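## Task

Put the cartridge into the sealant gun so its front end sits fully forward in the cup of the front ring, with the nozzle sticking out through that ring. The plunger rod already starts pulled back. At the end the plunger's disc must rest against the cartridge's back end. The trigger functions. The loaded gun must lie on the table, not leaning on any other object. Declare that you are done to finish.

## Robot and tools

Robot: two Franka FR3 seven-joint arms, left_arm and right_arm, each carrying a Robotiq 2F-140 gripper with a wrist camera. The fingers can fold at a hinge: grip parts with the outer quarter of the pads (near the fingertips) for a true squeeze; deeper grips may wrap loosely, pull the part in or crush it, and a fingertip pushed into a surface folds quietly, spoiling the next grip.

Frames: the scene frame has its origin at table-top height midway between the nominal bases, +x out over the table, +y toward left_arm, +z up. Bases: left_arm at (+0.019, +0.411, +0.030), right_arm at (+0.047, -0.294, +0.030) m. Printed hand poses (end_effector_position in m, end_effector_quat_wxyz) are in the scene frame and may be off by a few cm. The gripper's +z is the finger direction, y is the opening direction; end_effector_position is the centre of the closed pads.

Row layout (used by execute_actions and move): 20 numbers, each in [-1, 1], always all 20 even if one arm acts. Order: left dx, dy, dz, rx, ry, rz, left gripper position, force_limit, speed, activate; then the same ten for the right arm. The six pose numbers are an offset (not a pose) from that arm's Hand target as it stood when the call began, measured along the Hand target's own axes. Scale: 1.0 = 0.6 m for dx/dy/dz and 180 degrees for rx/ry/rz, the three forming one rotation vector. Offsets do not chain row to row; each row counts from the call's start, but a new call starts from the new Hand target, so repeating an offset moves further. Six zeros means no new pose request. Gripper position: +1 fully open (140 mm), about -0.8 pads touch, -1 closes until blocked. force_limit -1..+1 (roughly 14 N to 58 N pad force on narrow parts), speed -1..+1 (about 30 to 250 mm/s); both start at +1. activate stays 0; send 1 only when fault is 7 or 13 (it cycles the fingers and releases). Always resend each gripper's current three numbers, since 0 is itself a command.

execute_actions(actions, cameras): actions is a list of actions; each action is a table of up to 15 rows, one per 1/30 s step, the last row held to step 15. The controller clips each step to 70 mm and 16 degrees from the measured pose, so a step may fall short; an empty list returns images and state.

move(target, speed, blend, stop_force, zero, blocking, cameras): straight-line gripper paths. target is one 20-number row or a list of up to 15 rows, all offsets counted from the same starting Hand targets. speed in m/s, 0.002 to 2 (default 0.25), one value or one per target. blend in m rounds corners of a list (0 = stop at each). stop_force 20 to 40 N ends an arm's path when its push against the motion reaches that; aim a few cm past contact and move slowly; not reliable while the gripper rotates, and fingers must be identical across a list. zero (default true) re-zeroes force before the move. blocking=false returns early (not with stop_force). Paths do not avoid obstacles. The result adds a move: line (done, off_target, moving, held, fault, plus limits such as paced or held).

wait(seconds 0 to 3600) lets time pass; stop() brakes a running move; zoom_image(camera, region [x0,y0,x1,y1], max 504x504 px) enlarges part of the latest image from cam_head_left, cam_head_right, cam_high, cam_low, cam_left_wrist or cam_right_wrist (all 896x504); clear_fault(arm) clears a torque or force fault already reported; read_manual(section) gives licence text only; finished_scene(scene) ends the current scene irreversibly, using its number.

Result lines: Hand target (the commanded pose after clipping, base for next offsets); end_effector pose; object_status per gripper (0 moving, 1 blocked opening, 2 blocked closing = grasp, 3 reached position or pads met); position_measured in counts (3 open, ~75 = 100 mm, 139 = 60 mm, 200 = 20 mm, 230 closed); fault (0 ok, 7 or 13 need activate); Joint torques and External joint torques; Flange force in gripper axes (includes held weight); Wrist depth 7x7 grid in mm; Tool commands; MOTOR HOT and FAULT lines; step readings of positions.

Gripping: close with -1 and confirm status 2. To grip harder, raise force_limit and nudge position (-1 to -0.98). To loosen, open then close slowly.

Avoid: contact forces of 85 N on any arm part (force fault) and joint torques of 85 N m (big joints) or 11 N m (wrist joints); joint range or speed overruns; fast touches; the two grippers colliding or one closing on the other's fingers; hard squeezes on parts still supported; dropping or slamming parts; anything leaving the table. Long stretched holds overheat motors and brake the arm for 30 to 60 s. After a stop, pull the Hand target back past the gripper to end pressing.

Each tool is called after "Call:" as name(argument=value, ...), one argument or row to a line, values as JSON.

## Session

Call:
execute_actions(
  actions=[],
)

Scene clock: 0.00 s.
left_arm: end_effector_position=(+0.6434, +0.3692, +0.1950) position_measured=3 object_status=3 fault=0 end_effector_quat_wxyz=(+0.091, -0.457, +0.879, -0.104) | right_arm: end_effector_position=(+0.6299, -0.1746, +0.3088) position_measured=3 object_status=3 fault=0 end_effector_quat_wxyz=(-0.024, +0.011, +0.980, -0.198)
Joint positions: left_arm=[-0.038 0.104 -0.016 -2.181 -0.156 2.542 0.689] | right_arm=[0.395 0.289 -0.067 -1.55 -0.331 1.632 2.022]
Joint velocities: within noise
Joint torques (N m): no reading
External joint torques (N m): no reading
Flange force (N): no reading
Wrist depth (mm): cam_left_wrist=[- - - - - - 238 / - - - - - - - / - 401 - - - 288 - / 1891 120 - - - 139 - / - 103 - - - 122 103 / - 97 - - - - 98 / - 2242 - - - - -] | cam_right_wrist=[628 - - 433 398 359 344 / 697 570 513 451 403 371 357 / 1563 - 533 454 421 387 - / - 122 560 497 453 139 - / - 122 - 513 478 131 106 / - - - 541 481 - - / - 1931 - - 503 438 -]
Hand target: left_arm +0.6434, +0.3692, +0.1950; +0.091, -0.457, +0.879, -0.104 | right_arm +0.6299, -0.1746, +0.3088; -0.024, +0.011, +0.980, -0.198
Tool commands: left_gripper/position=+1.0 left_gripper/force_limit=+1.0 left_gripper/speed=+1.0 left_gripper/activate=+0.0 right_gripper/position=+1.0 right_gripper/force_limit=+1.0 right_gripper/speed=+1.0 right_gripper/activate=+0.0

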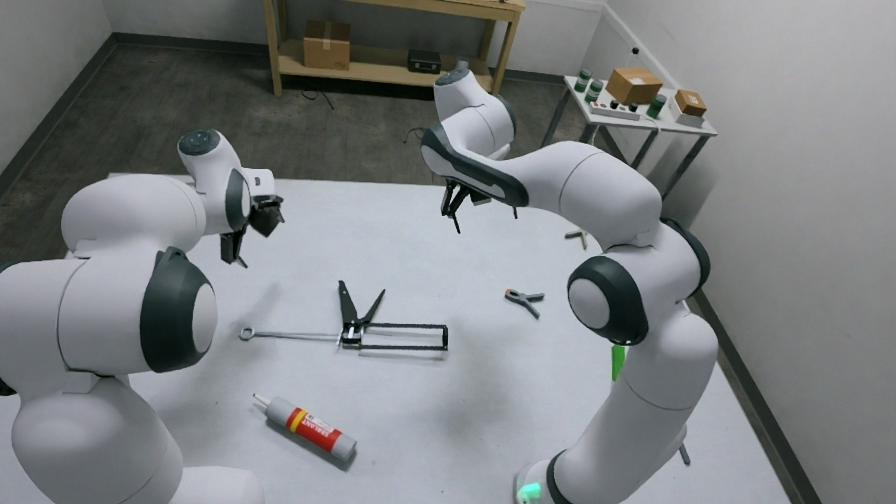

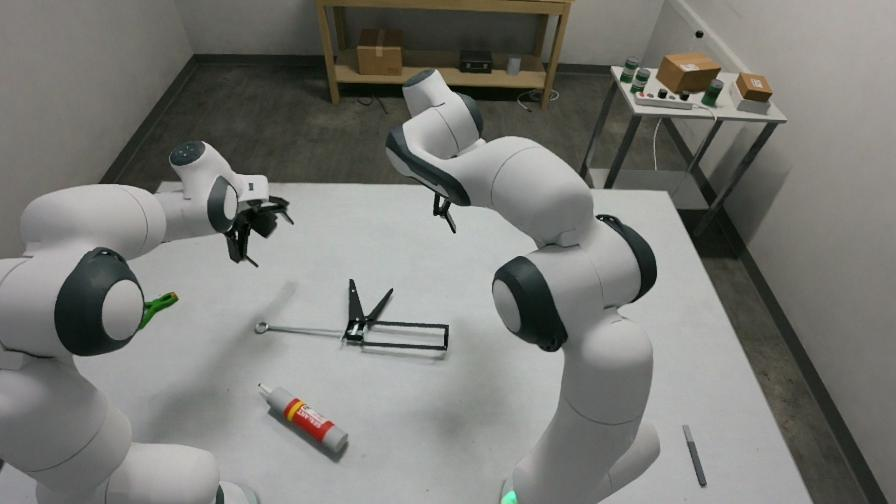

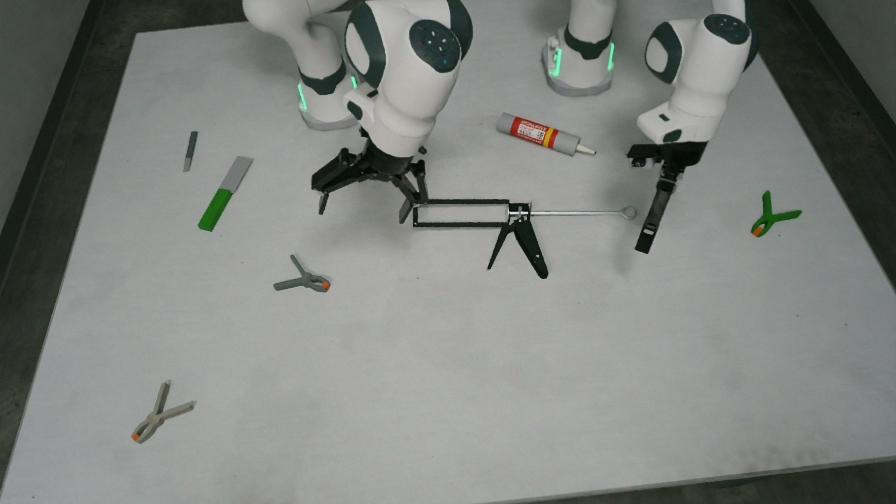

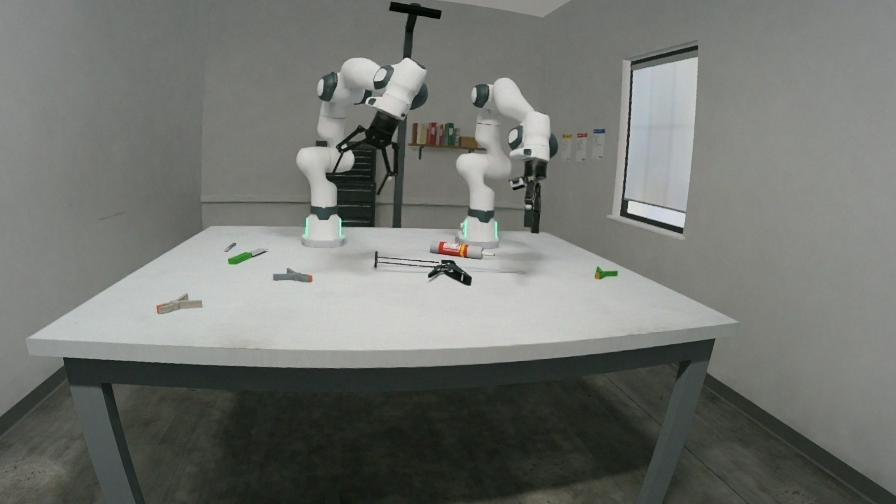

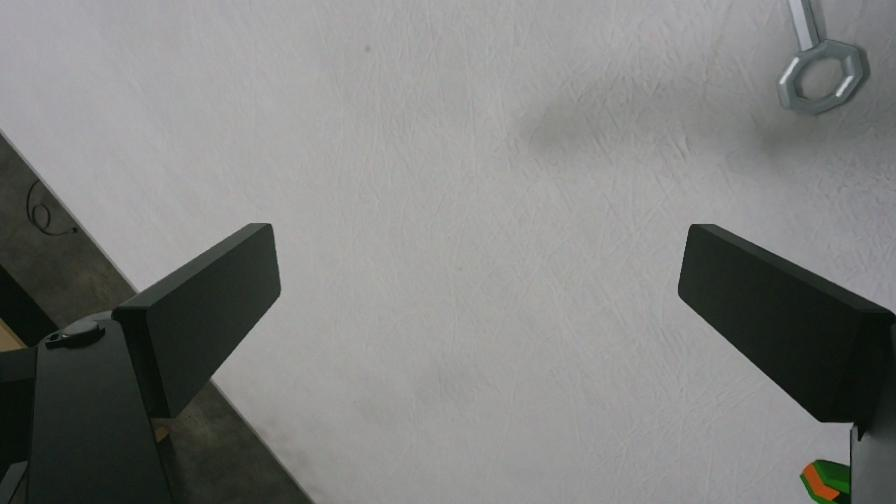

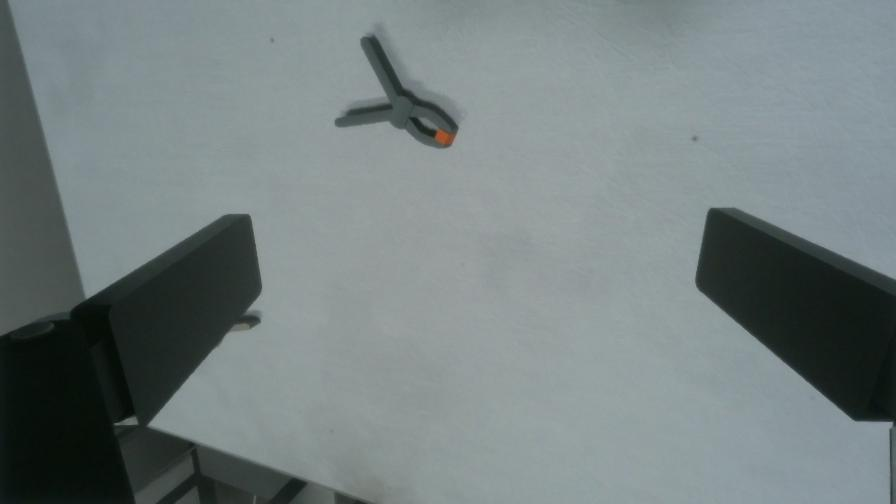

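Call:
zoom_image(
  camera="cam_high",
  region=[390, 90, 670, 290],
)

Call:
zoom_image(
  camera="cam_head_right",
  region=[240, 260, 480, 470],
)

Call:
zoom_image(
  camera="cam_low",
  region=[350, 220, 550, 300],
)

Scaled by 1.800.

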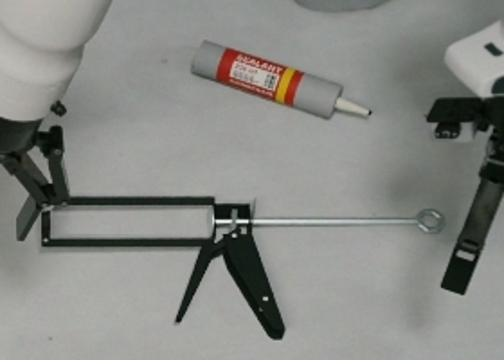

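Scaled by 2.100.

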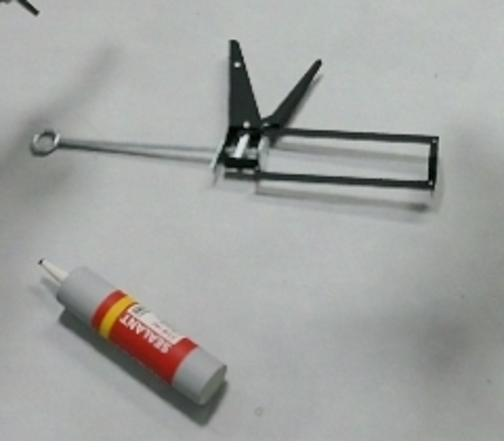

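Scaled by 2.520.

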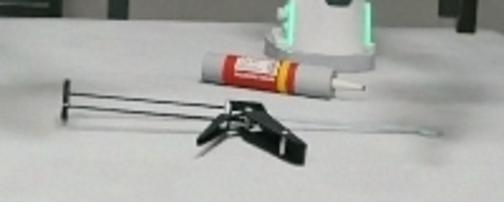

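Call:
move(
  target=[0.259,0.328,-0.464,-0.069,0.0604,0.303,1,1,1,0,0.515,0.204,-0.226,-0.127,-0.0154,-0.007,1,1,1,0],
  cameras=["all"],
)

Scene clock: 43.93 s.
left_arm: end_effector_position=(+0.3311, +0.3782, +0.3999) position_measured=3 object_status=3 fault=0 end_effector_quat_wxyz=(+0.000, -0.005, +1.000, -0.001) | right_arm: end_effector_position=(+0.3300, -0.0003, +0.3987) position_measured=3 object_status=3 fault=0 end_effector_quat_wxyz=(-0.002, -0.002, +1.000, -0.002)
Joint positions: left_arm=[-0.251 -0.773 0.089 -2.369 0.06 1.599 1.386] | right_arm=[0.566 -0.476 0.152 -2.161 0.069 1.683 2.303]
Joint velocities: left_arm=[-0.001 0 0.001 0 0.001 -0.003 0.007] | right_arm=[0.001 -0.001 0 0 0 0 0.006]
Joint torques (N m): left_arm=[-0.95 -6.78 -2.9 23.88 1.2 2.25 0.27] | right_arm=[-0.29 -14.32 -2.08 22.01 1.11 2.58 0.13]
External joint torques (N m): left_arm=[-0.95 -1.49 -0.47 -0.27 0.41 -0.22 0.27] | right_arm=[-0.29 0.85 0.52 -2.46 0.23 0.13 0.13]
Flange force (N): left_arm=[5.5 0.4 1.1] | right_arm=[2.8 -1.8 7.0]
Wrist depth (mm): cam_left_wrist=[- - 450 - - - - / 530 - - - - - 513 / - - - - - - - / - 120 558 - - 140 - / - 103 553 - - 122 103 / - 96 - - - - 98 / - - - - - - -] | cam_right_wrist=[485 498 - 489 - 442 472 / 505 519 - - - 500 - / 546 - 528 - - 523 - / 570 124 - 543 523 139 - / - 122 606 593 565 582 106 / - 99 - 633 612 622 - / - 708 648 665 656 666 -]
Hand target: left_arm +0.3301, +0.3795, +0.4002; +0.000, -0.001, +1.000, +0.000 | right_arm +0.3300, +0.0006, +0.3994; +0.000, +0.000, +1.000, +0.000
Off the commanded pose: left_arm 0.002 m, 1 deg | right_arm 0.001 m, 0 deg.
move: done

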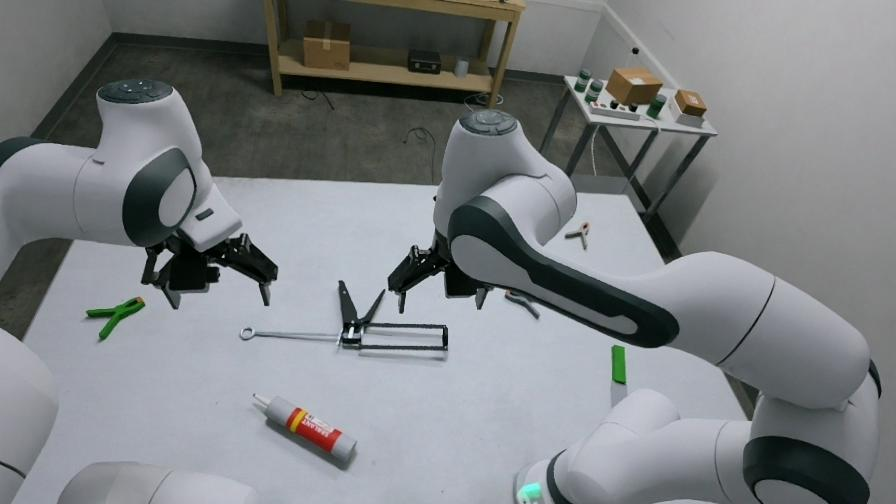

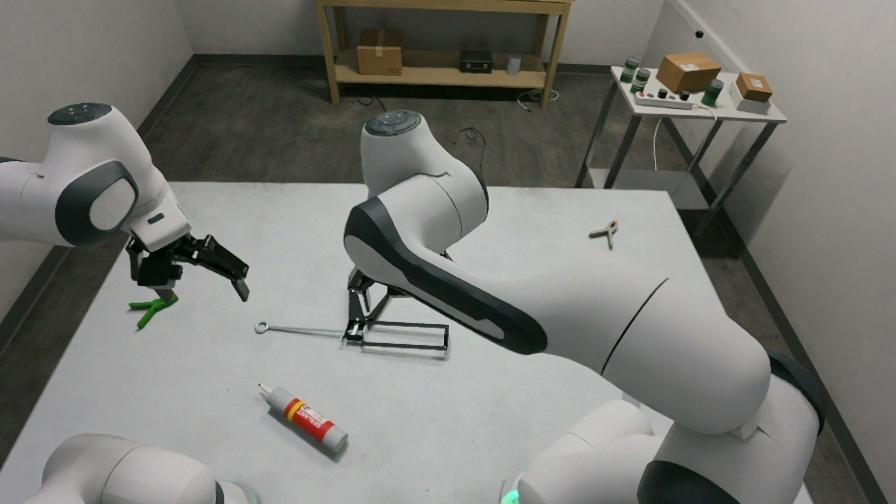

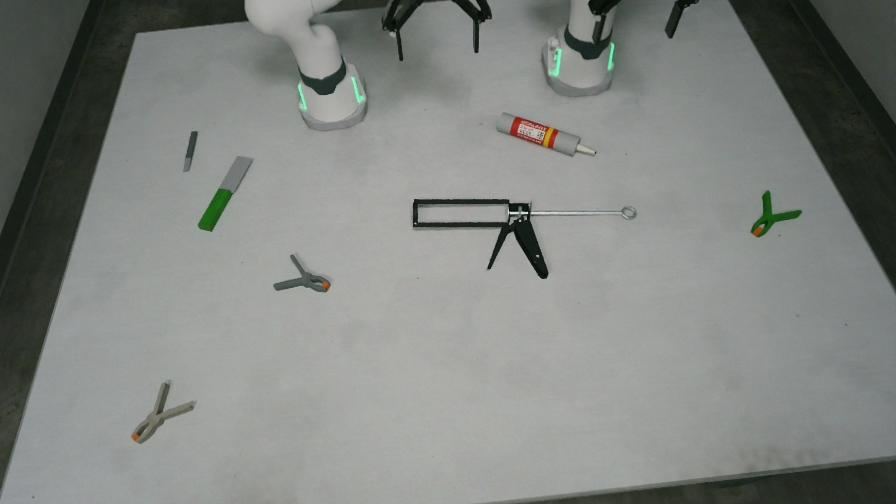

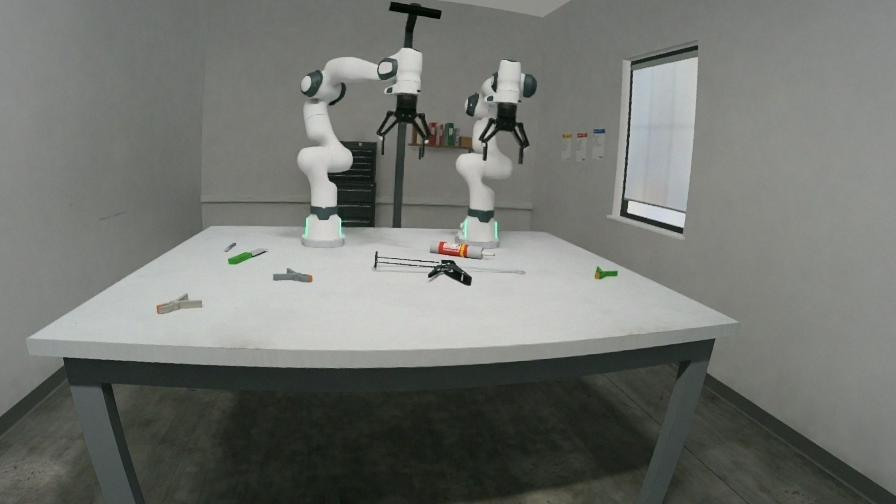

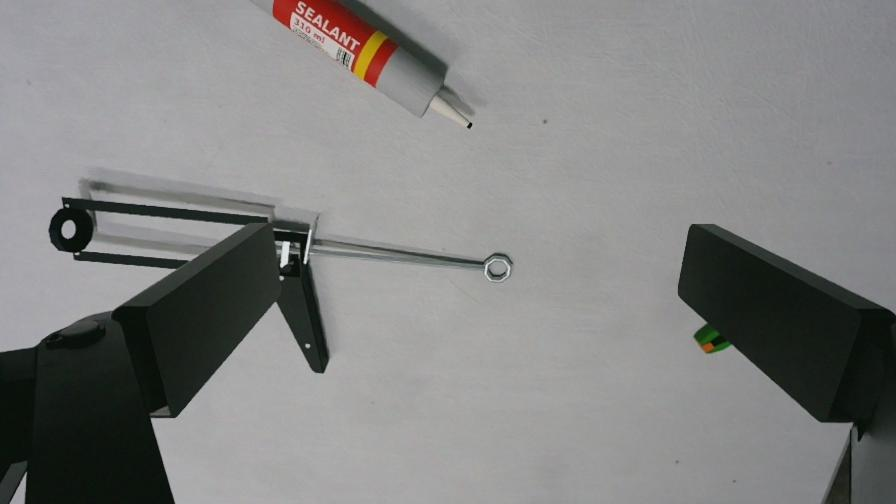

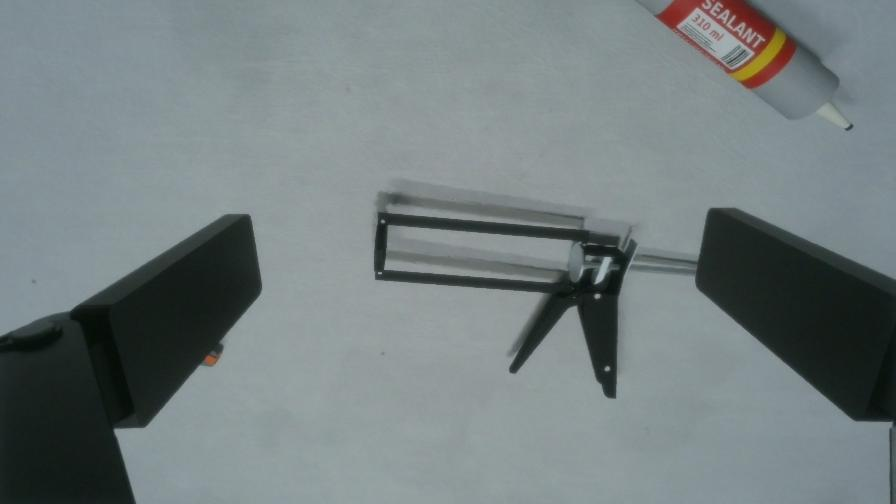

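Call:
zoom_image(
  camera="cam_right_wrist",
  region=[360, 170, 720, 410],
)

Call:
zoom_image(
  camera="cam_left_wrist",
  region=[20, 150, 360, 390],
)

Scaled by 1.400.

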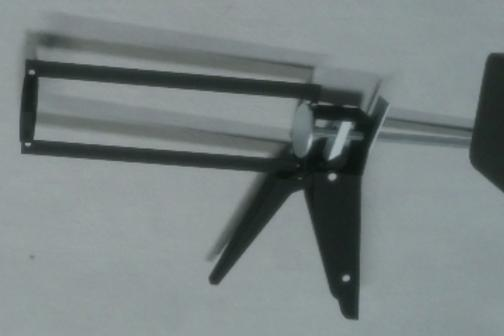

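Scaled by 1.482.

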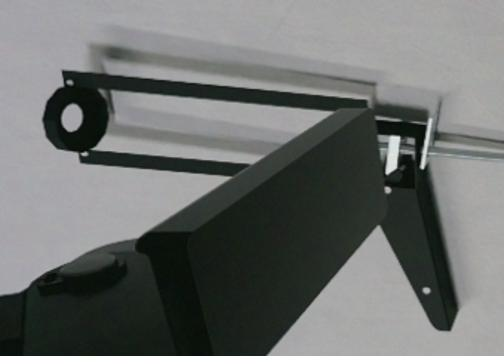

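Call:
move(
  target=[0,0,0,0,0,0,1,1,1,0,-0.117,-0.325,0.45,-0.278,0,0,1,1,1,0],
  cameras=["cam_right_wrist","cam_low"],
)

Scene clock: 75.63 s.
left_arm: end_effector_position=(+0.3310, +0.3782, +0.3999) position_measured=3 object_status=3 fault=0 end_effector_quat_wxyz=(+0.000, -0.004, +1.000, -0.001) | right_arm: end_effector_position=(+0.4001, -0.1949, +0.1289) position_measured=3 object_status=3 fault=0 end_effector_quat_wxyz=(-0.001, +0.005, +0.907, +0.422)
Joint positions: left_arm=[-0.251 -0.773 0.089 -2.369 0.06 1.599 1.388] | right_arm=[1.051 -0.759 -1.545 -2.774 0.091 2.418 1.197]
Joint velocities: left_arm=[within noise] | right_arm=[0.002 0 0.001 0.001 -0.001 -0.001 -0.006]
Joint torques (N m): left_arm=[-0.76 -6.79 -3.01 23.89 1.16 2.28 0.22] | right_arm=[0.58 7.51 15.81 10.25 -0.3 0.62 -0.26]
External joint torques (N m): left_arm=[-0.71 -1.55 -0.5 -0.25 0.36 -0.2 0.22] | right_arm=[0.52 -0.75 0.29 -0.84 -0.32 -0.25 -0.34]
Flange force (N): left_arm=[5.6 0.4 1.1] | right_arm=[1.3 0.4 1.0]
Wrist depth (mm): cam_left_wrist=[- - 442 467 470 - - / - - - - - - - / - 540 - - - - - / 566 131 531 608 - 140 - / - 103 560 590 - 122 103 / - 96 - - - - 98 / - - 727 - - - -] | cam_right_wrist=[162 192 244 308 - 689 1683 / 169 196 245 304 - - - / 180 204 254 304 444 - - / 179 124 249 287 460 139 - / - 122 261 369 494 132 106 / - 225 267 396 - - - / - 232 - 397 - 2387 -]
Hand target: left_arm +0.3301, +0.3795, +0.4002; +0.000, -0.001, +1.000, +0.000 | right_arm +0.3999, -0.1945, +0.1294; +0.000, +0.001, +0.906, +0.423
Off the commanded pose: left_arm 0.002 m, 0 deg | right_arm 0.001 m, 0 deg.
move: done
Images, in order (width x height): cam_low 896x504, cam_right_wrist 896x504.

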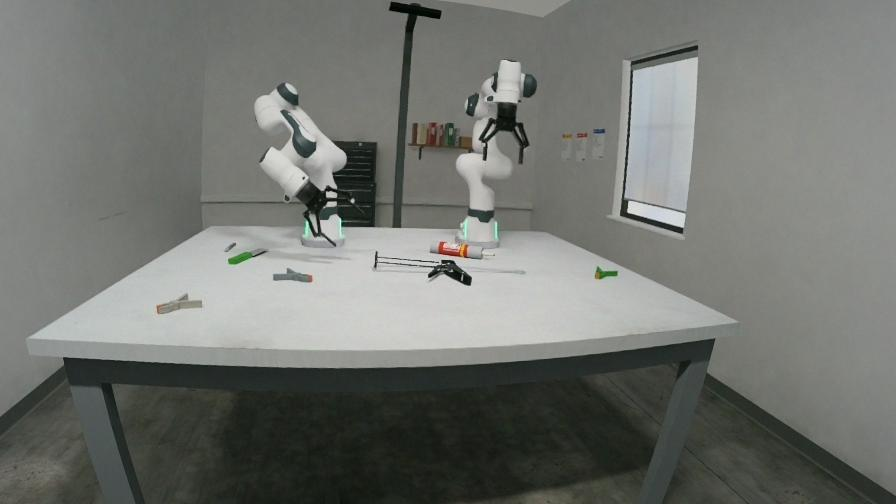

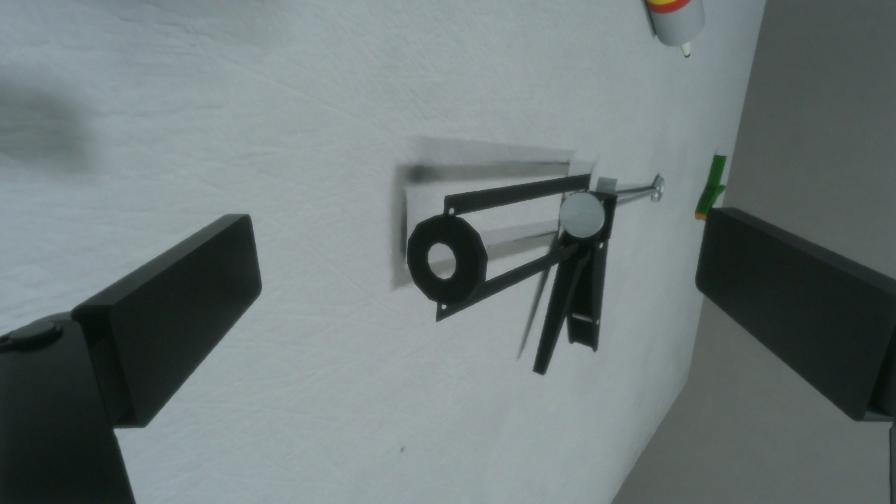

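Call:
zoom_image(
  camera="cam_right_wrist",
  region=[380, 130, 680, 390],
)

Call:
zoom_image(
  camera="cam_low",
  region=[360, 230, 540, 300],
)

Scaled by 1.680.

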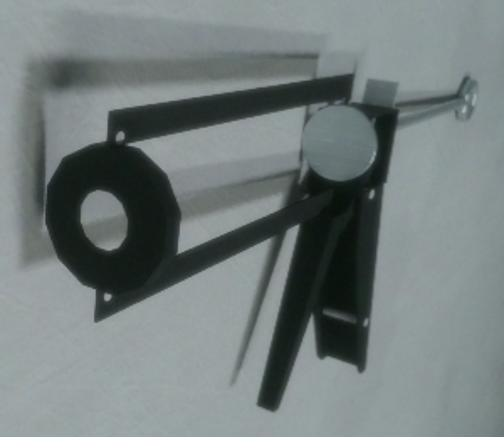

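Scaled by 2.800.

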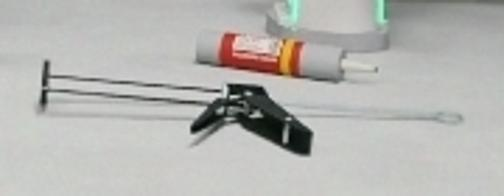

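Call:
move(
  target=[0,0,0,0,0,0,1,1,1,0,-0.008,0.215,0.198,0.278,0,0,1,1,1,0],
  cameras=["cam_right_wrist"],
)

Call:
zoom_image(
  camera="cam_right_wrist",
  region=[240, 130, 700, 400],
)

Scene clock: 120.77 s.
left_arm: end_effector_position=(+0.3310, +0.3782, +0.3999) position_measured=3 object_status=3 fault=0 end_effector_quat_wxyz=(+0.000, -0.004, +1.000, -0.001) | right_arm: end_effector_position=(+0.4051, -0.0197, +0.1527) position_measured=3 object_status=3 fault=0 end_effector_quat_wxyz=(+0.001, -0.001, +1.000, +0.002)
Joint positions: left_arm=[-0.251 -0.773 0.089 -2.369 0.06 1.599 1.388] | right_arm=[0.838 -0.153 -0.232 -2.516 -0.046 2.37 2.254]
Joint velocities: left_arm=[within noise] | right_arm=[-0.002 0 -0.001 0.001 0 0 0.005]
Joint torques (N m): left_arm=[-0.84 -6.78 -3.12 23.91 1.15 2.28 0.23] | right_arm=[-0.33 -21.63 1.58 20.4 0.21 2.17 0.01]
External joint torques (N m): left_arm=[-0.87 -1.44 -0.72 -0.24 0.35 -0.19 0.23] | right_arm=[-0.38 2.03 0.72 -1.24 -0.41 -0.29 0.01]
Flange force (N): left_arm=[5.4 -0.1 1.0] | right_arm=[-0.9 1.3 4.0]
Wrist depth (mm): cam_left_wrist=[- - 437 - - 480 - / - - - - - - - / - - - 551 - - - / 385 120 559 - - 140 - / - 103 592 - - 122 103 / - 97 - - - - 98 / - - - - - 647 -] | cam_right_wrist=[263 264 263 266 264 263 263 / 272 274 270 271 275 273 274 / - 294 285 284 292 288 286 / 304 123 300 305 271 140 297 / - 122 321 315 318 299 106 / - 107 345 336 341 303 106 / - 365 358 361 355 333 -]
Hand target: left_arm +0.3301, +0.3795, +0.4002; +0.000, -0.001, +1.000, +0.000 | right_arm +0.4048, -0.0206, +0.1519; +0.000, +0.000, +1.000, +0.000
Off the commanded pose: left_arm 0.002 m, 0 deg | right_arm 0.001 m, 0 deg.
move: done

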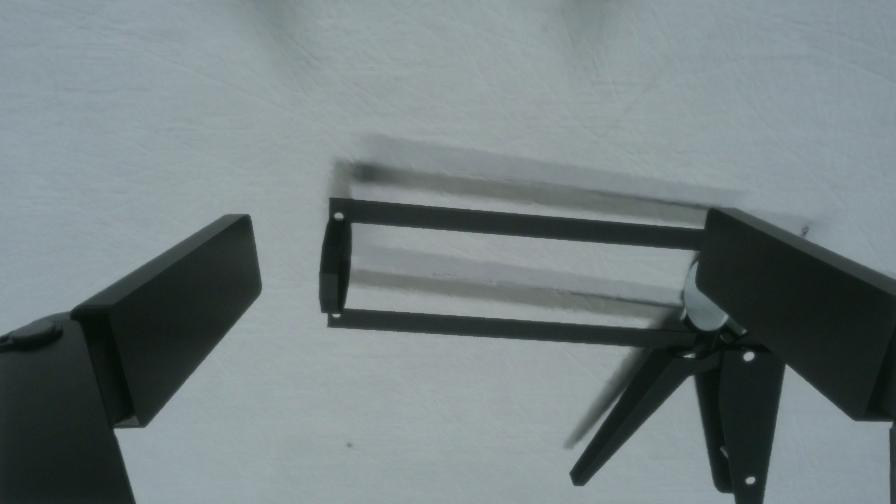

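Scaled by 1.096.

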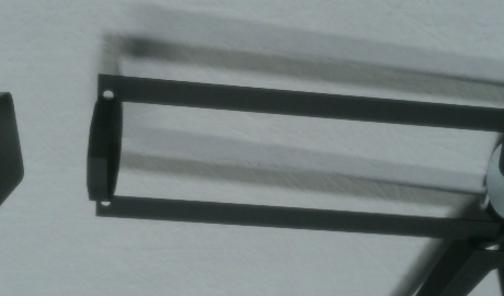

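Call:
move(
  target=[0.158,-0.224,0.25,0,0,-0.344,1,1,1,0,0,0.083,-0.117,0,0,0,1,1,1,0],
  cameras=["cam_left_wrist","cam_right_wrist"],
)

Scene clock: 150.13 s.
left_arm: end_effector_position=(+0.2361, +0.2458, +0.2503) position_measured=3 object_status=3 fault=0 end_effector_quat_wxyz=(+0.001, -0.511, +0.860, +0.000) | right_arm: end_effector_position=(+0.4061, +0.0285, +0.2217) position_measured=3 object_status=3 fault=0 end_effector_quat_wxyz=(+0.001, -0.001, +1.000, +0.000)
Joint positions: left_arm=[0.161 -1.193 -0.674 -2.791 -0.622 1.669 0.455] | right_arm=[0.865 -0.164 -0.172 -2.33 -0.036 2.169 2.327]
Joint velocities: left_arm=[-0.002 -0.001 0 0.001 -0.001 -0.001 -0.006] | right_arm=[within noise]
Joint torques (N m): left_arm=[-0.2 5.7 9.98 20.12 0.24 2.4 -0.12] | right_arm=[0.41 -23.72 1.29 22.15 1 2.16 0.11]
External joint torques (N m): left_arm=[-0.22 -1.09 -1.85 0.09 -0.51 -0.15 -0.12] | right_arm=[0.49 1.51 0.7 -1.25 0.27 -0.28 0.11]
Flange force (N): left_arm=[5.1 0.9 3.6] | right_arm=[0.6 1.6 2.9]
Wrist depth (mm): cam_left_wrist=[345 - - - - - - / - - - 318 - - 326 / 359 367 - 330 - 340 284 / - 131 - 348 - 139 262 / - 103 435 - - 122 103 / - 96 454 - - - 98 / - - - - - - -] | cam_right_wrist=[327 325 327 324 324 325 322 / 345 341 342 338 - 333 331 / 359 362 353 332 354 352 352 / - 133 333 - 364 140 117 / - 122 402 393 363 140 106 / - 107 - 415 391 420 - / - - - 423 447 - -]
Hand target: left_arm +0.2355, +0.2449, +0.2503; +0.000, -0.515, +0.857, +0.000 | right_arm +0.4049, +0.0292, +0.2221; +0.000, +0.000, +1.000, +0.000
Off the commanded pose: left_arm 0.001 m, 1 deg | right_arm 0.001 m, 0 deg.
move: done

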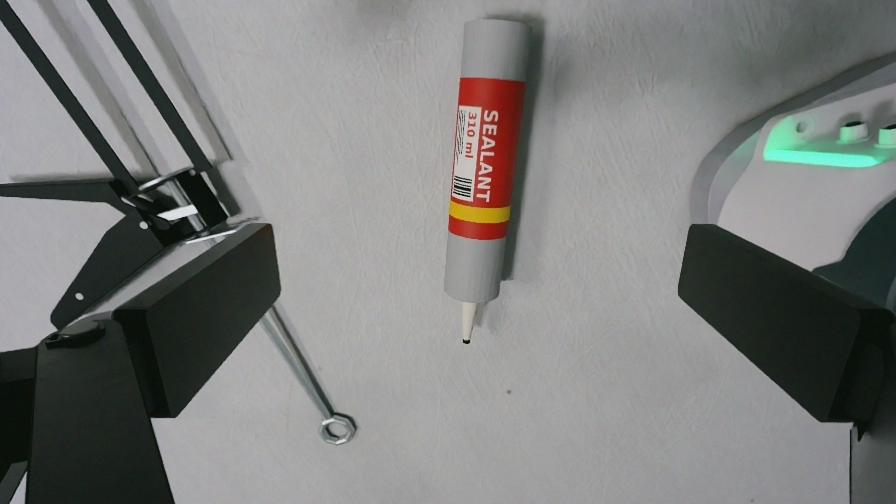

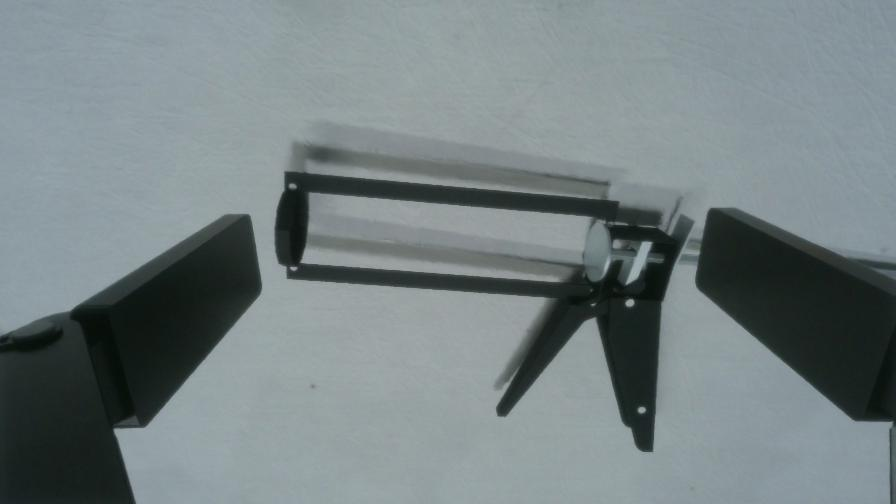

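Call:
move(
  target=[-0.016,0.0325,0.217,0,0,0.024,0.05,-1,0,0,-0.029,-0.368,0.198,-0.389,0,0,0,0,0,0],
  cameras=["cam_left_wrist","cam_right_wrist"],
)

Scene clock: 224.43 s.
left_arm: end_effector_position=(+0.2236, +0.2624, +0.1205) position_measured=123 object_status=3 fault=0 end_effector_quat_wxyz=(-0.001, -0.485, +0.874, +0.004) | right_arm: end_effector_position=(+0.4226, -0.1917, +0.1033) position_measured=129 object_status=3 fault=0 end_effector_quat_wxyz=(-0.001, +0.003, +0.820, +0.573)
Joint positions: left_arm=[0.198 -1.268 -1.077 -3.031 -1.042 1.815 0.667] | right_arm=[1.259 -1.14 -1.976 -2.555 -0.049 2.299 1.106]
Joint velocities: left_arm=[0.001 0.001 0.002 -0.002 0.001 -0.001 0.007] | right_arm=[within noise]
Joint torques (N m): left_arm=[-0.19 7.56 11.27 12.73 0.26 2.34 0.26] | right_arm=[0.14 18.17 23.11 0.88 -0.13 -0.49 -0.15]
External joint torques (N m): left_arm=[-0.16 -0.98 -1.7 -0.21 -0.49 -0.16 0.26] | right_arm=[0.17 -1.17 0.85 -0.55 -0.33 -0.25 -0.24]
Flange force (N): left_arm=[2.8 0.8 5.9] | right_arm=[0.2 1.3 0.3]
Wrist depth (mm): cam_left_wrist=[233 - - 191 234 - 231 / - - - 201 - - 234 / - - - 211 - 255 225 / 254 - 119 219 139 269 232 / 267 91 106 231 - 92 213 / - 74 - - - 68 74 / - 69 - - - - 70] | cam_right_wrist=[140 175 234 - - - 1889 / 137 165 241 351 - - - / 145 175 246 387 - - - / 143 176 155 460 140 - - / - 89 94 - 878 - - / - - - - - - - / - - - - - - -]
Hand target: left_arm +0.2228, +0.2625, +0.1201; +0.000, -0.482, +0.876, +0.000 | right_arm +0.4220, -0.1916, +0.1033; +0.000, +0.001, +0.819, +0.574
Off the commanded pose: left_arm 0.001 m, 1 deg | right_arm 0.001 m, 0 deg.
joint sent to its limit (left arm) — joint 4 (elbow), lower limit, where the elbow is as bent as it goes. The joint targets still meet the commanded pose.
move: done

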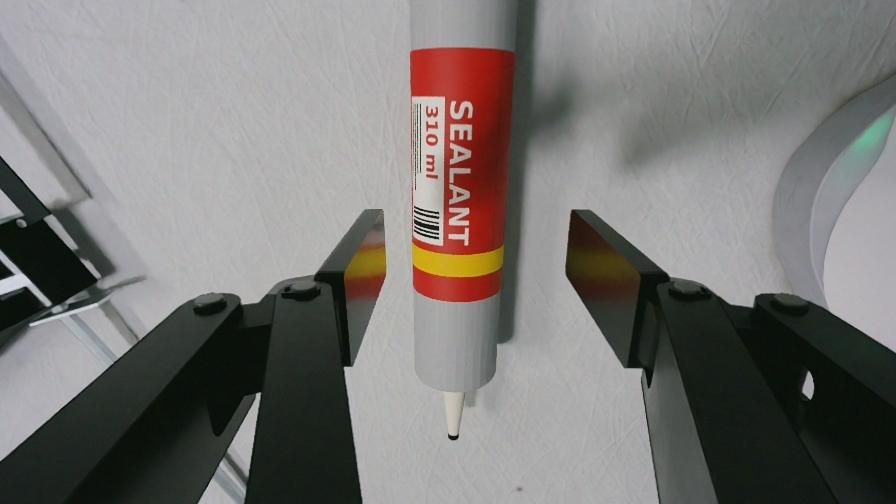

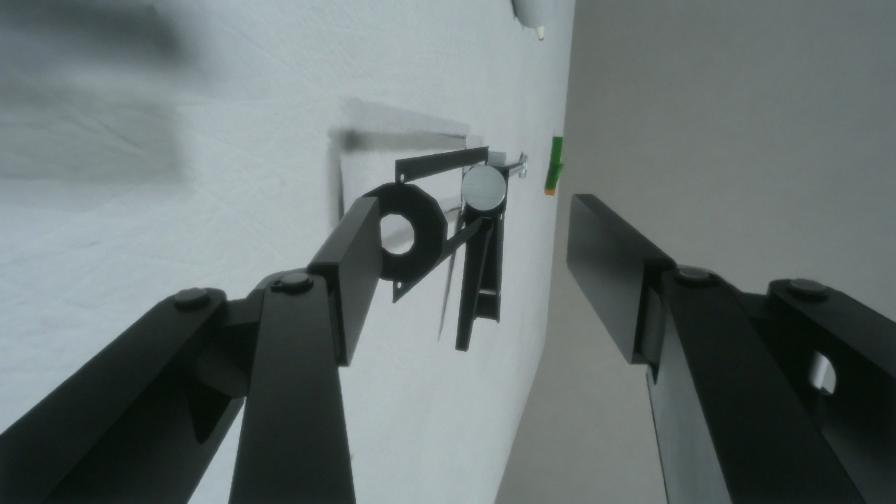

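Call:
zoom_image(
  camera="cam_right_wrist",
  region=[320, 120, 560, 360],
)

Call:
zoom_image(
  camera="cam_left_wrist",
  region=[0, 130, 200, 400],
)

Scaled by 2.100.

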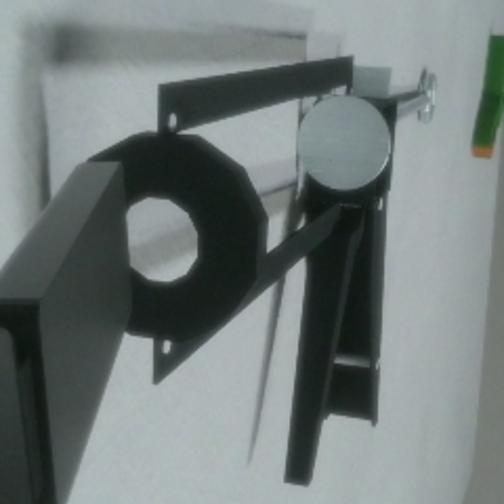

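Scaled by 1.867.

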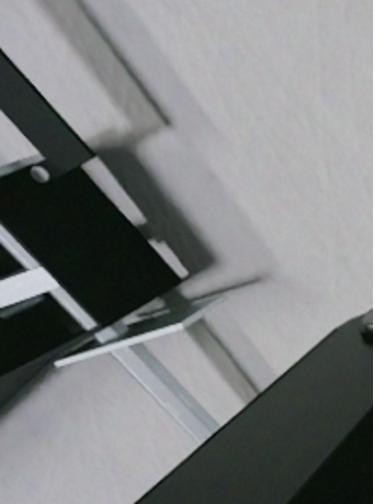

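Call:
move(
  target=[-0.02,-0.005,0.058,0,0,0.006,0.05,-1,0,0,0,0,0,0,0,0,0,0,0,0],
  cameras=["cam_left_wrist"],
)

Scene clock: 237.63 s.
left_arm: end_effector_position=(+0.2244, +0.2646, +0.1148) position_measured=123 object_status=3 fault=0 end_effector_quat_wxyz=(-0.002, -0.487, +0.873, +0.008) | right_arm: end_effector_position=(+0.4226, -0.1917, +0.1033) position_measured=129 object_status=3 fault=0 end_effector_quat_wxyz=(+0.000, +0.003, +0.820, +0.573)
Joint positions: left_arm=[0.217 -1.265 -1.107 -3.031 -1.066 1.817 0.678] | right_arm=[1.259 -1.14 -1.976 -2.555 -0.049 2.299 1.106]
Joint torques (N m): left_arm=[-1.33 7.88 12.13 12.6 1.09 2.44 0.06] | right_arm=[0.15 18.52 23.05 0.87 0.04 -0.51 -0.16]
External joint torques (N m): left_arm=[-1.37 -0.76 -1.02 0.26 0.33 -0.06 0.05] | right_arm=[0.15 -0.83 0.84 -0.55 -0.16 -0.26 -0.25]
Flange force (N): left_arm=[5.3 5.8 0.8] | right_arm=[0.5 1.7 0.0]
Wrist depth (mm): cam_left_wrist=[229 232 225 186 - - - / - - - 195 - - 226 / - - - 206 - - 221 / 249 270 131 216 158 - 222 / - 92 106 231 - 92 95 / - 75 - - - 68 73 / - - - - - - 70] | cam_right_wrist=[140 174 220 358 - 1903 - / 138 164 242 374 - - - / 145 175 245 392 - - - / 143 177 155 444 131 109 - / - 89 94 470 124 - - / - - 334 - - - - / - - 351 - - - -]
Hand target: left_arm +0.2242, +0.2646, +0.1155; -0.001, -0.487, +0.873, +0.008 (not the last commanded pose) | right_arm +0.4220, -0.1916, +0.1033; +0.000, +0.001, +0.819, +0.574
Off the commanded pose: left_arm 0.031 m, 2 deg | right_arm 0.001 m, 0 deg.
joint at its limit (left arm) — joint 4 (elbow), lower limit, where the elbow is as bent as it goes.
move: held (left_arm; a check stopped the path); limits=held
pose unreachable (left arm): on one or more control steps of this call, first in action 0 (counted from 0), this arm could not follow its commanded pose, so it was not sent that pose on those steps. It may still have moved: this result reports where it is.
cause: moving toward the commanded pose would bring two parts of the arm too close to each other (joints 2 (shoulder) to 5 (forearm roll) lie between them).

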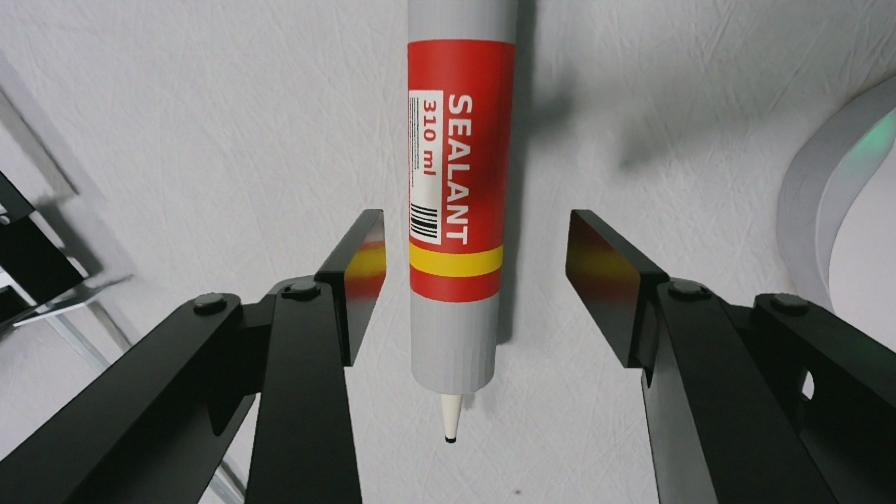

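Call:
move(
  target=[-0.535,-0.297,-0.333,0,0,0.324,1,-1,1,0,0.083,0.266,-0.096,0.389,0,0,1,-1,1,0],
)

Scene clock: 256.57 s.
left_arm: end_effector_position=(+0.5475, +0.4414, +0.3152) position_measured=3 object_status=3 fault=0 end_effector_quat_wxyz=(-0.003, -0.005, +1.000, +0.006) | right_arm: end_effector_position=(+0.3732, -0.1912, +0.2735) position_measured=3 object_status=3 fault=0 end_effector_quat_wxyz=(+0.002, -0.003, +1.000, +0.000)
Joint positions: left_arm=[0.873 -0.131 -0.799 -2.001 -0.085 1.904 1.681] | right_arm=[0.444 -0.686 -0.161 -2.635 -0.111 1.957 1.97]
Joint velocities: left_arm=[0 -0.001 0.001 0 -0.001 -0.002 0.006] | right_arm=[0 -0.001 -0.001 -0.001 0.001 0 0.005]
Joint torques (N m): left_arm=[-1.03 -19.69 1.74 24.77 1.22 2.27 0.34] | right_arm=[-0.27 -7 2.55 23.01 1.04 2.16 0.19]
External joint torques (N m): left_arm=[-1.03 -0.66 -1.17 0.2 0.42 -0.17 0.34] | right_arm=[-0.36 1.5 0.58 -1.41 0.24 -0.3 0.19]
Flange force (N): left_arm=[0.2 -1.4 -0.8] | right_arm=[-0.9 1.8 3.0]
Wrist depth (mm): cam_left_wrist=[- 390 - - - - - / 408 402 - - - - - / - 420 - - - - - / - 120 - - 466 140 - / - 103 - - - 122 103 / - 96 - - - - 98 / - - - - - - -] | cam_right_wrist=[365 374 367 373 369 372 - / - 390 379 387 - 391 - / 414 400 413 410 402 400 401 / - 124 435 431 429 140 390 / - 122 - - 454 139 105 / - 105 506 - 476 - - / - 524 - 522 - - -]
Hand target: left_arm +0.5466, +0.4413, +0.3144; -0.005, +0.000, +1.000, +0.007 | right_arm +0.3723, -0.1912, +0.2730; +0.000, +0.000, +1.000, +0.000
Off the commanded pose: left_arm 0.001 m, 1 deg | right_arm 0.001 m, 0 deg.
move: done

Call:
move(
  target=[0,0,0,0,0,0,1,-1,1,0,0.245,0.76,0.122,0,0,-0.328,1,-1,1,0],
  cameras=["cam_left_wrist","cam_right_wrist","cam_head_left"],
)

Scene clock: 262.57 s.
left_arm: end_effector_position=(+0.5475, +0.4414, +0.3152) position_measured=3 object_status=3 fault=0 end_effector_quat_wxyz=(-0.003, -0.004, +1.000, +0.006) | right_arm: end_effector_position=(+0.2259, +0.2657, +0.2009) position_measured=3 object_status=3 fault=0 end_effector_quat_wxyz=(+0.001, -0.489, +0.872, +0.002)
Joint positions: left_arm=[0.873 -0.131 -0.799 -2.001 -0.085 1.904 1.683] | right_arm=[0.981 0.167 0.245 -1.991 -0.046 2.157 1.841]
Joint velocities: left_arm=[within noise] | right_arm=[-0.001 0.001 0.002 0.001 0 -0.001 -0.007]
Joint torques (N m): left_arm=[-0.76 -19.77 1.75 24.81 1.21 2.27 0.25] | right_arm=[0.05 -33.01 2.11 22.21 0.28 2.03 -0.19]
External joint torques (N m): left_arm=[-0.67 -0.72 -1.06 0.26 0.42 -0.16 0.25] | right_arm=[0.06 2.86 0.66 -1.39 -0.42 -0.42 -0.19]
Flange force (N): left_arm=[0.2 -1.2 -1.0] | right_arm=[-3.4 1.2 4.1]
Wrist depth (mm): cam_left_wrist=[- 397 - - - - - / 391 408 431 - - - - / - 434 - - - - - / - 119 - - - 139 - / - 103 - - - 122 103 / - 97 - - - - 98 / - - - - - - -] | cam_right_wrist=[307 307 305 276 306 - 279 / 311 311 319 282 321 - 268 / 314 332 338 297 336 302 252 / 335 122 355 347 366 139 226 / - 122 383 375 370 374 106 / - 100 403 - - - - / - - 420 - - 420 -]
Hand target: left_arm +0.5466, +0.4413, +0.3144; -0.005, +0.000, +1.000, +0.007 | right_arm +0.2257, +0.2650, +0.1999; +0.000, -0.492, +0.870, +0.000
Off the commanded pose: left_arm 0.001 m, 1 deg | right_arm 0.001 m, 0 deg.
move: done
Images, in order (width x height): cam_head_left 896x504, cam_left_wrist 896x504, cam_right_wrist 896x504.

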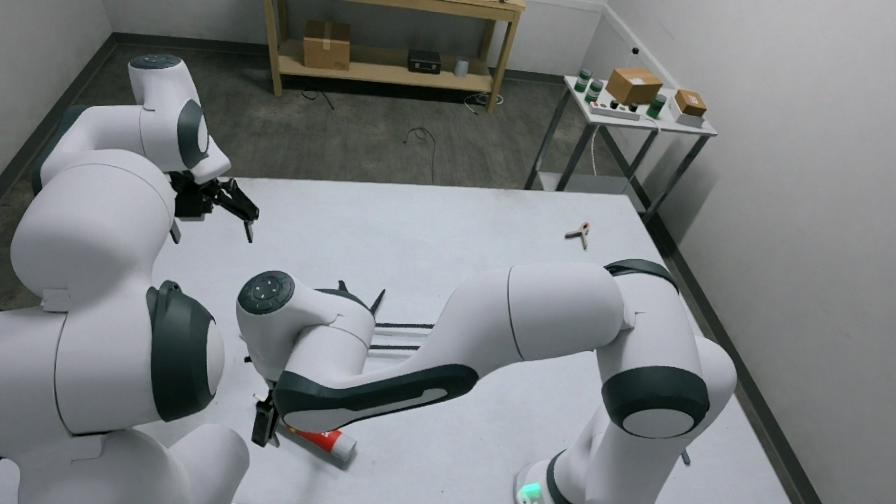

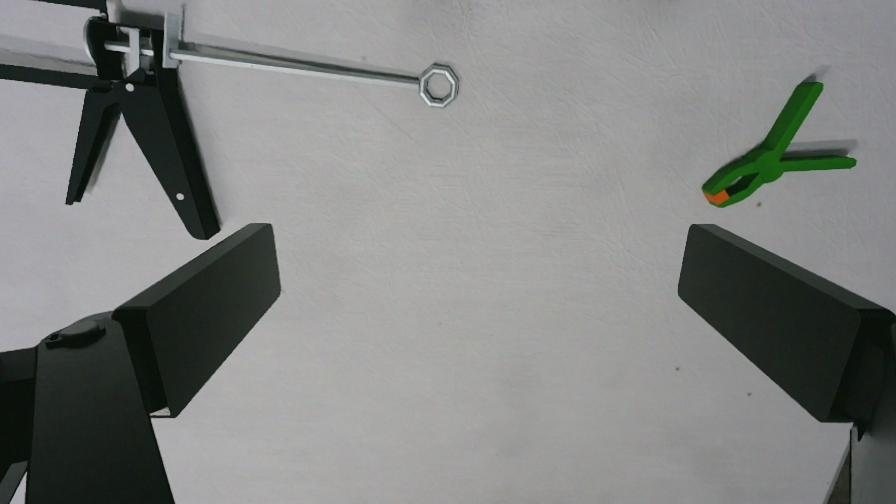

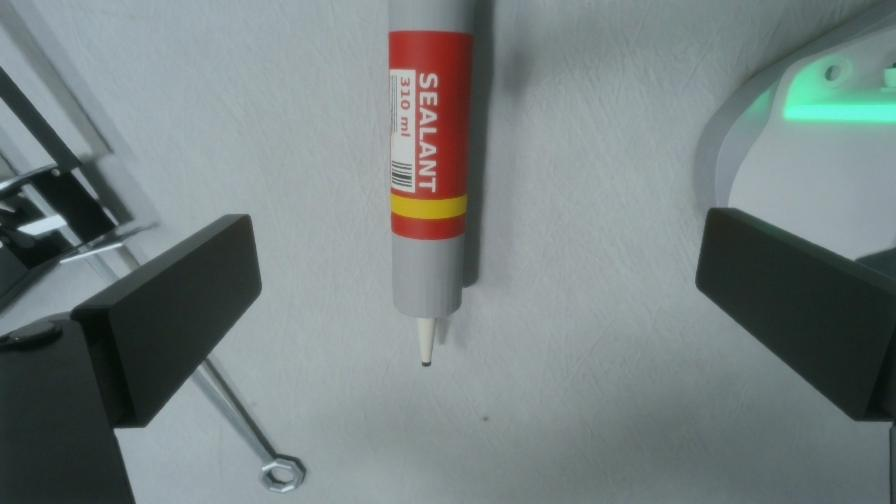

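Call:
move(
  target=[0,0,0,0,0,0,1,-1,1,0,0,-0.133,0.217,0,0,0.0095,-1,-1,1,0],
)

Call:
move(
  target=[0,0,0,0,0,0,1,-1,1,0,0,0,0.1,0,0,0,-1,-1,1,0],
  speed=0.02,
  stop_force=20,
)

Scene clock: 274.67 s.
left_arm: end_effector_position=(+0.5475, +0.4414, +0.3152) position_measured=3 object_status=3 fault=0 end_effector_quat_wxyz=(-0.003, -0.004, +1.000, +0.006) | right_arm: end_effector_position=(+0.2934, +0.2227, +0.0701) position_measured=236 object_status=3 fault=0 end_effector_quat_wxyz=(-0.002, -0.476, +0.879, -0.001)
Joint positions: left_arm=[0.873 -0.131 -0.799 -2.001 -0.085 1.904 1.683] | right_arm=[0.902 0.333 0.18 -2.133 -0.092 2.455 1.766]
Joint velocities: left_arm=[within noise] | right_arm=[0.001 -0.001 -0.002 0 0 0.004 -0.005]
Joint torques (N m): left_arm=[-0.76 -19.77 1.73 24.77 1.22 2.26 0.25] | right_arm=[-0.12 -35.72 2.84 19.07 0.16 2.56 -0.26]
External joint torques (N m): left_arm=[-0.8 -0.59 -1.23 0.09 0.41 -0.18 0.25] | right_arm=[-0.09 2.69 0.67 -1.37 -0.37 0.13 -0.26]
Flange force (N): left_arm=[0.0 -1.5 -0.5] | right_arm=[-1.1 0.0 5.7]
Wrist depth (mm): cam_left_wrist=[403 386 - - - - - / 397 412 - - - - - / - 417 - - - - - / - 120 - - - 140 - / - 103 - - - 122 103 / - 97 - - - - 98 / - - - - - - -] | cam_right_wrist=[189 189 188 187 159 146 189 / 196 197 198 197 160 155 198 / 207 207 207 205 170 167 203 / 218 218 219 121 173 215 218 / 216 228 - - 89 226 230 / 241 - - - - - 240 / - - - - - - -]
Hand target: left_arm +0.5466, +0.4413, +0.3144; -0.005, +0.000, +1.000, +0.007 | right_arm +0.2940, +0.2238, +0.0696; +0.000, -0.479, +0.878, +0.000
Off the commanded pose: left_arm 0.001 m, 1 deg | right_arm 0.001 m, 0 deg.
move: done

Scene clock: 277.73 s.
left_arm: end_effector_position=(+0.5475, +0.4414, +0.3152) position_measured=3 object_status=3 fault=0 end_effector_quat_wxyz=(-0.003, -0.004, +1.000, +0.006) | right_arm: end_effector_position=(+0.2935, +0.2233, +0.0303) position_measured=236 object_status=3 fault=0 end_effector_quat_wxyz=(-0.001, -0.480, +0.877, -0.001)
Joint positions: left_arm=[0.873 -0.131 -0.799 -2.001 -0.085 1.904 1.683] | right_arm=[0.917 0.415 0.163 -2.132 -0.116 2.536 1.774]
Joint torques (N m): left_arm=[-0.79 -19.73 1.75 24.79 1.18 2.27 0.24] | right_arm=[0.53 -27.39 1.85 17.08 -0.07 5.25 0.08]
External joint torques (N m): left_arm=[-0.79 -0.46 -1.18 0 0.38 -0.2 0.24] | right_arm=[0.6 12.33 -0.59 -2.12 -0.54 2.84 0.08]
Flange force (N): left_arm=[-0.1 -1.4 -0.3] | right_arm=[-15.3 3.1 32.3]
Wrist depth (mm): cam_left_wrist=[- 394 - 400 405 - - / 401 398 - - - - - / - 437 - - - - - / - 119 - 470 - 139 - / - 103 - - - 122 103 / - 96 - - - - 98 / - - - - - - -] | cam_right_wrist=[153 153 153 152 151 109 153 / - 160 160 160 157 114 159 / 168 168 168 166 164 120 168 / 177 177 177 120 141 127 178 / 189 184 - - 89 130 185 / 195 - - - - - 195 / - - - - - - -]
Hand target: left_arm +0.5466, +0.4413, +0.3144; -0.005, +0.000, +1.000, +0.007 | right_arm +0.2939, +0.2237, +0.0232; +0.000, -0.479, +0.878, +0.000 (not the last commanded pose)
Off the commanded pose: left_arm 0.001 m, 1 deg | right_arm 0.021 m, 0 deg.
move: contact (right_arm)


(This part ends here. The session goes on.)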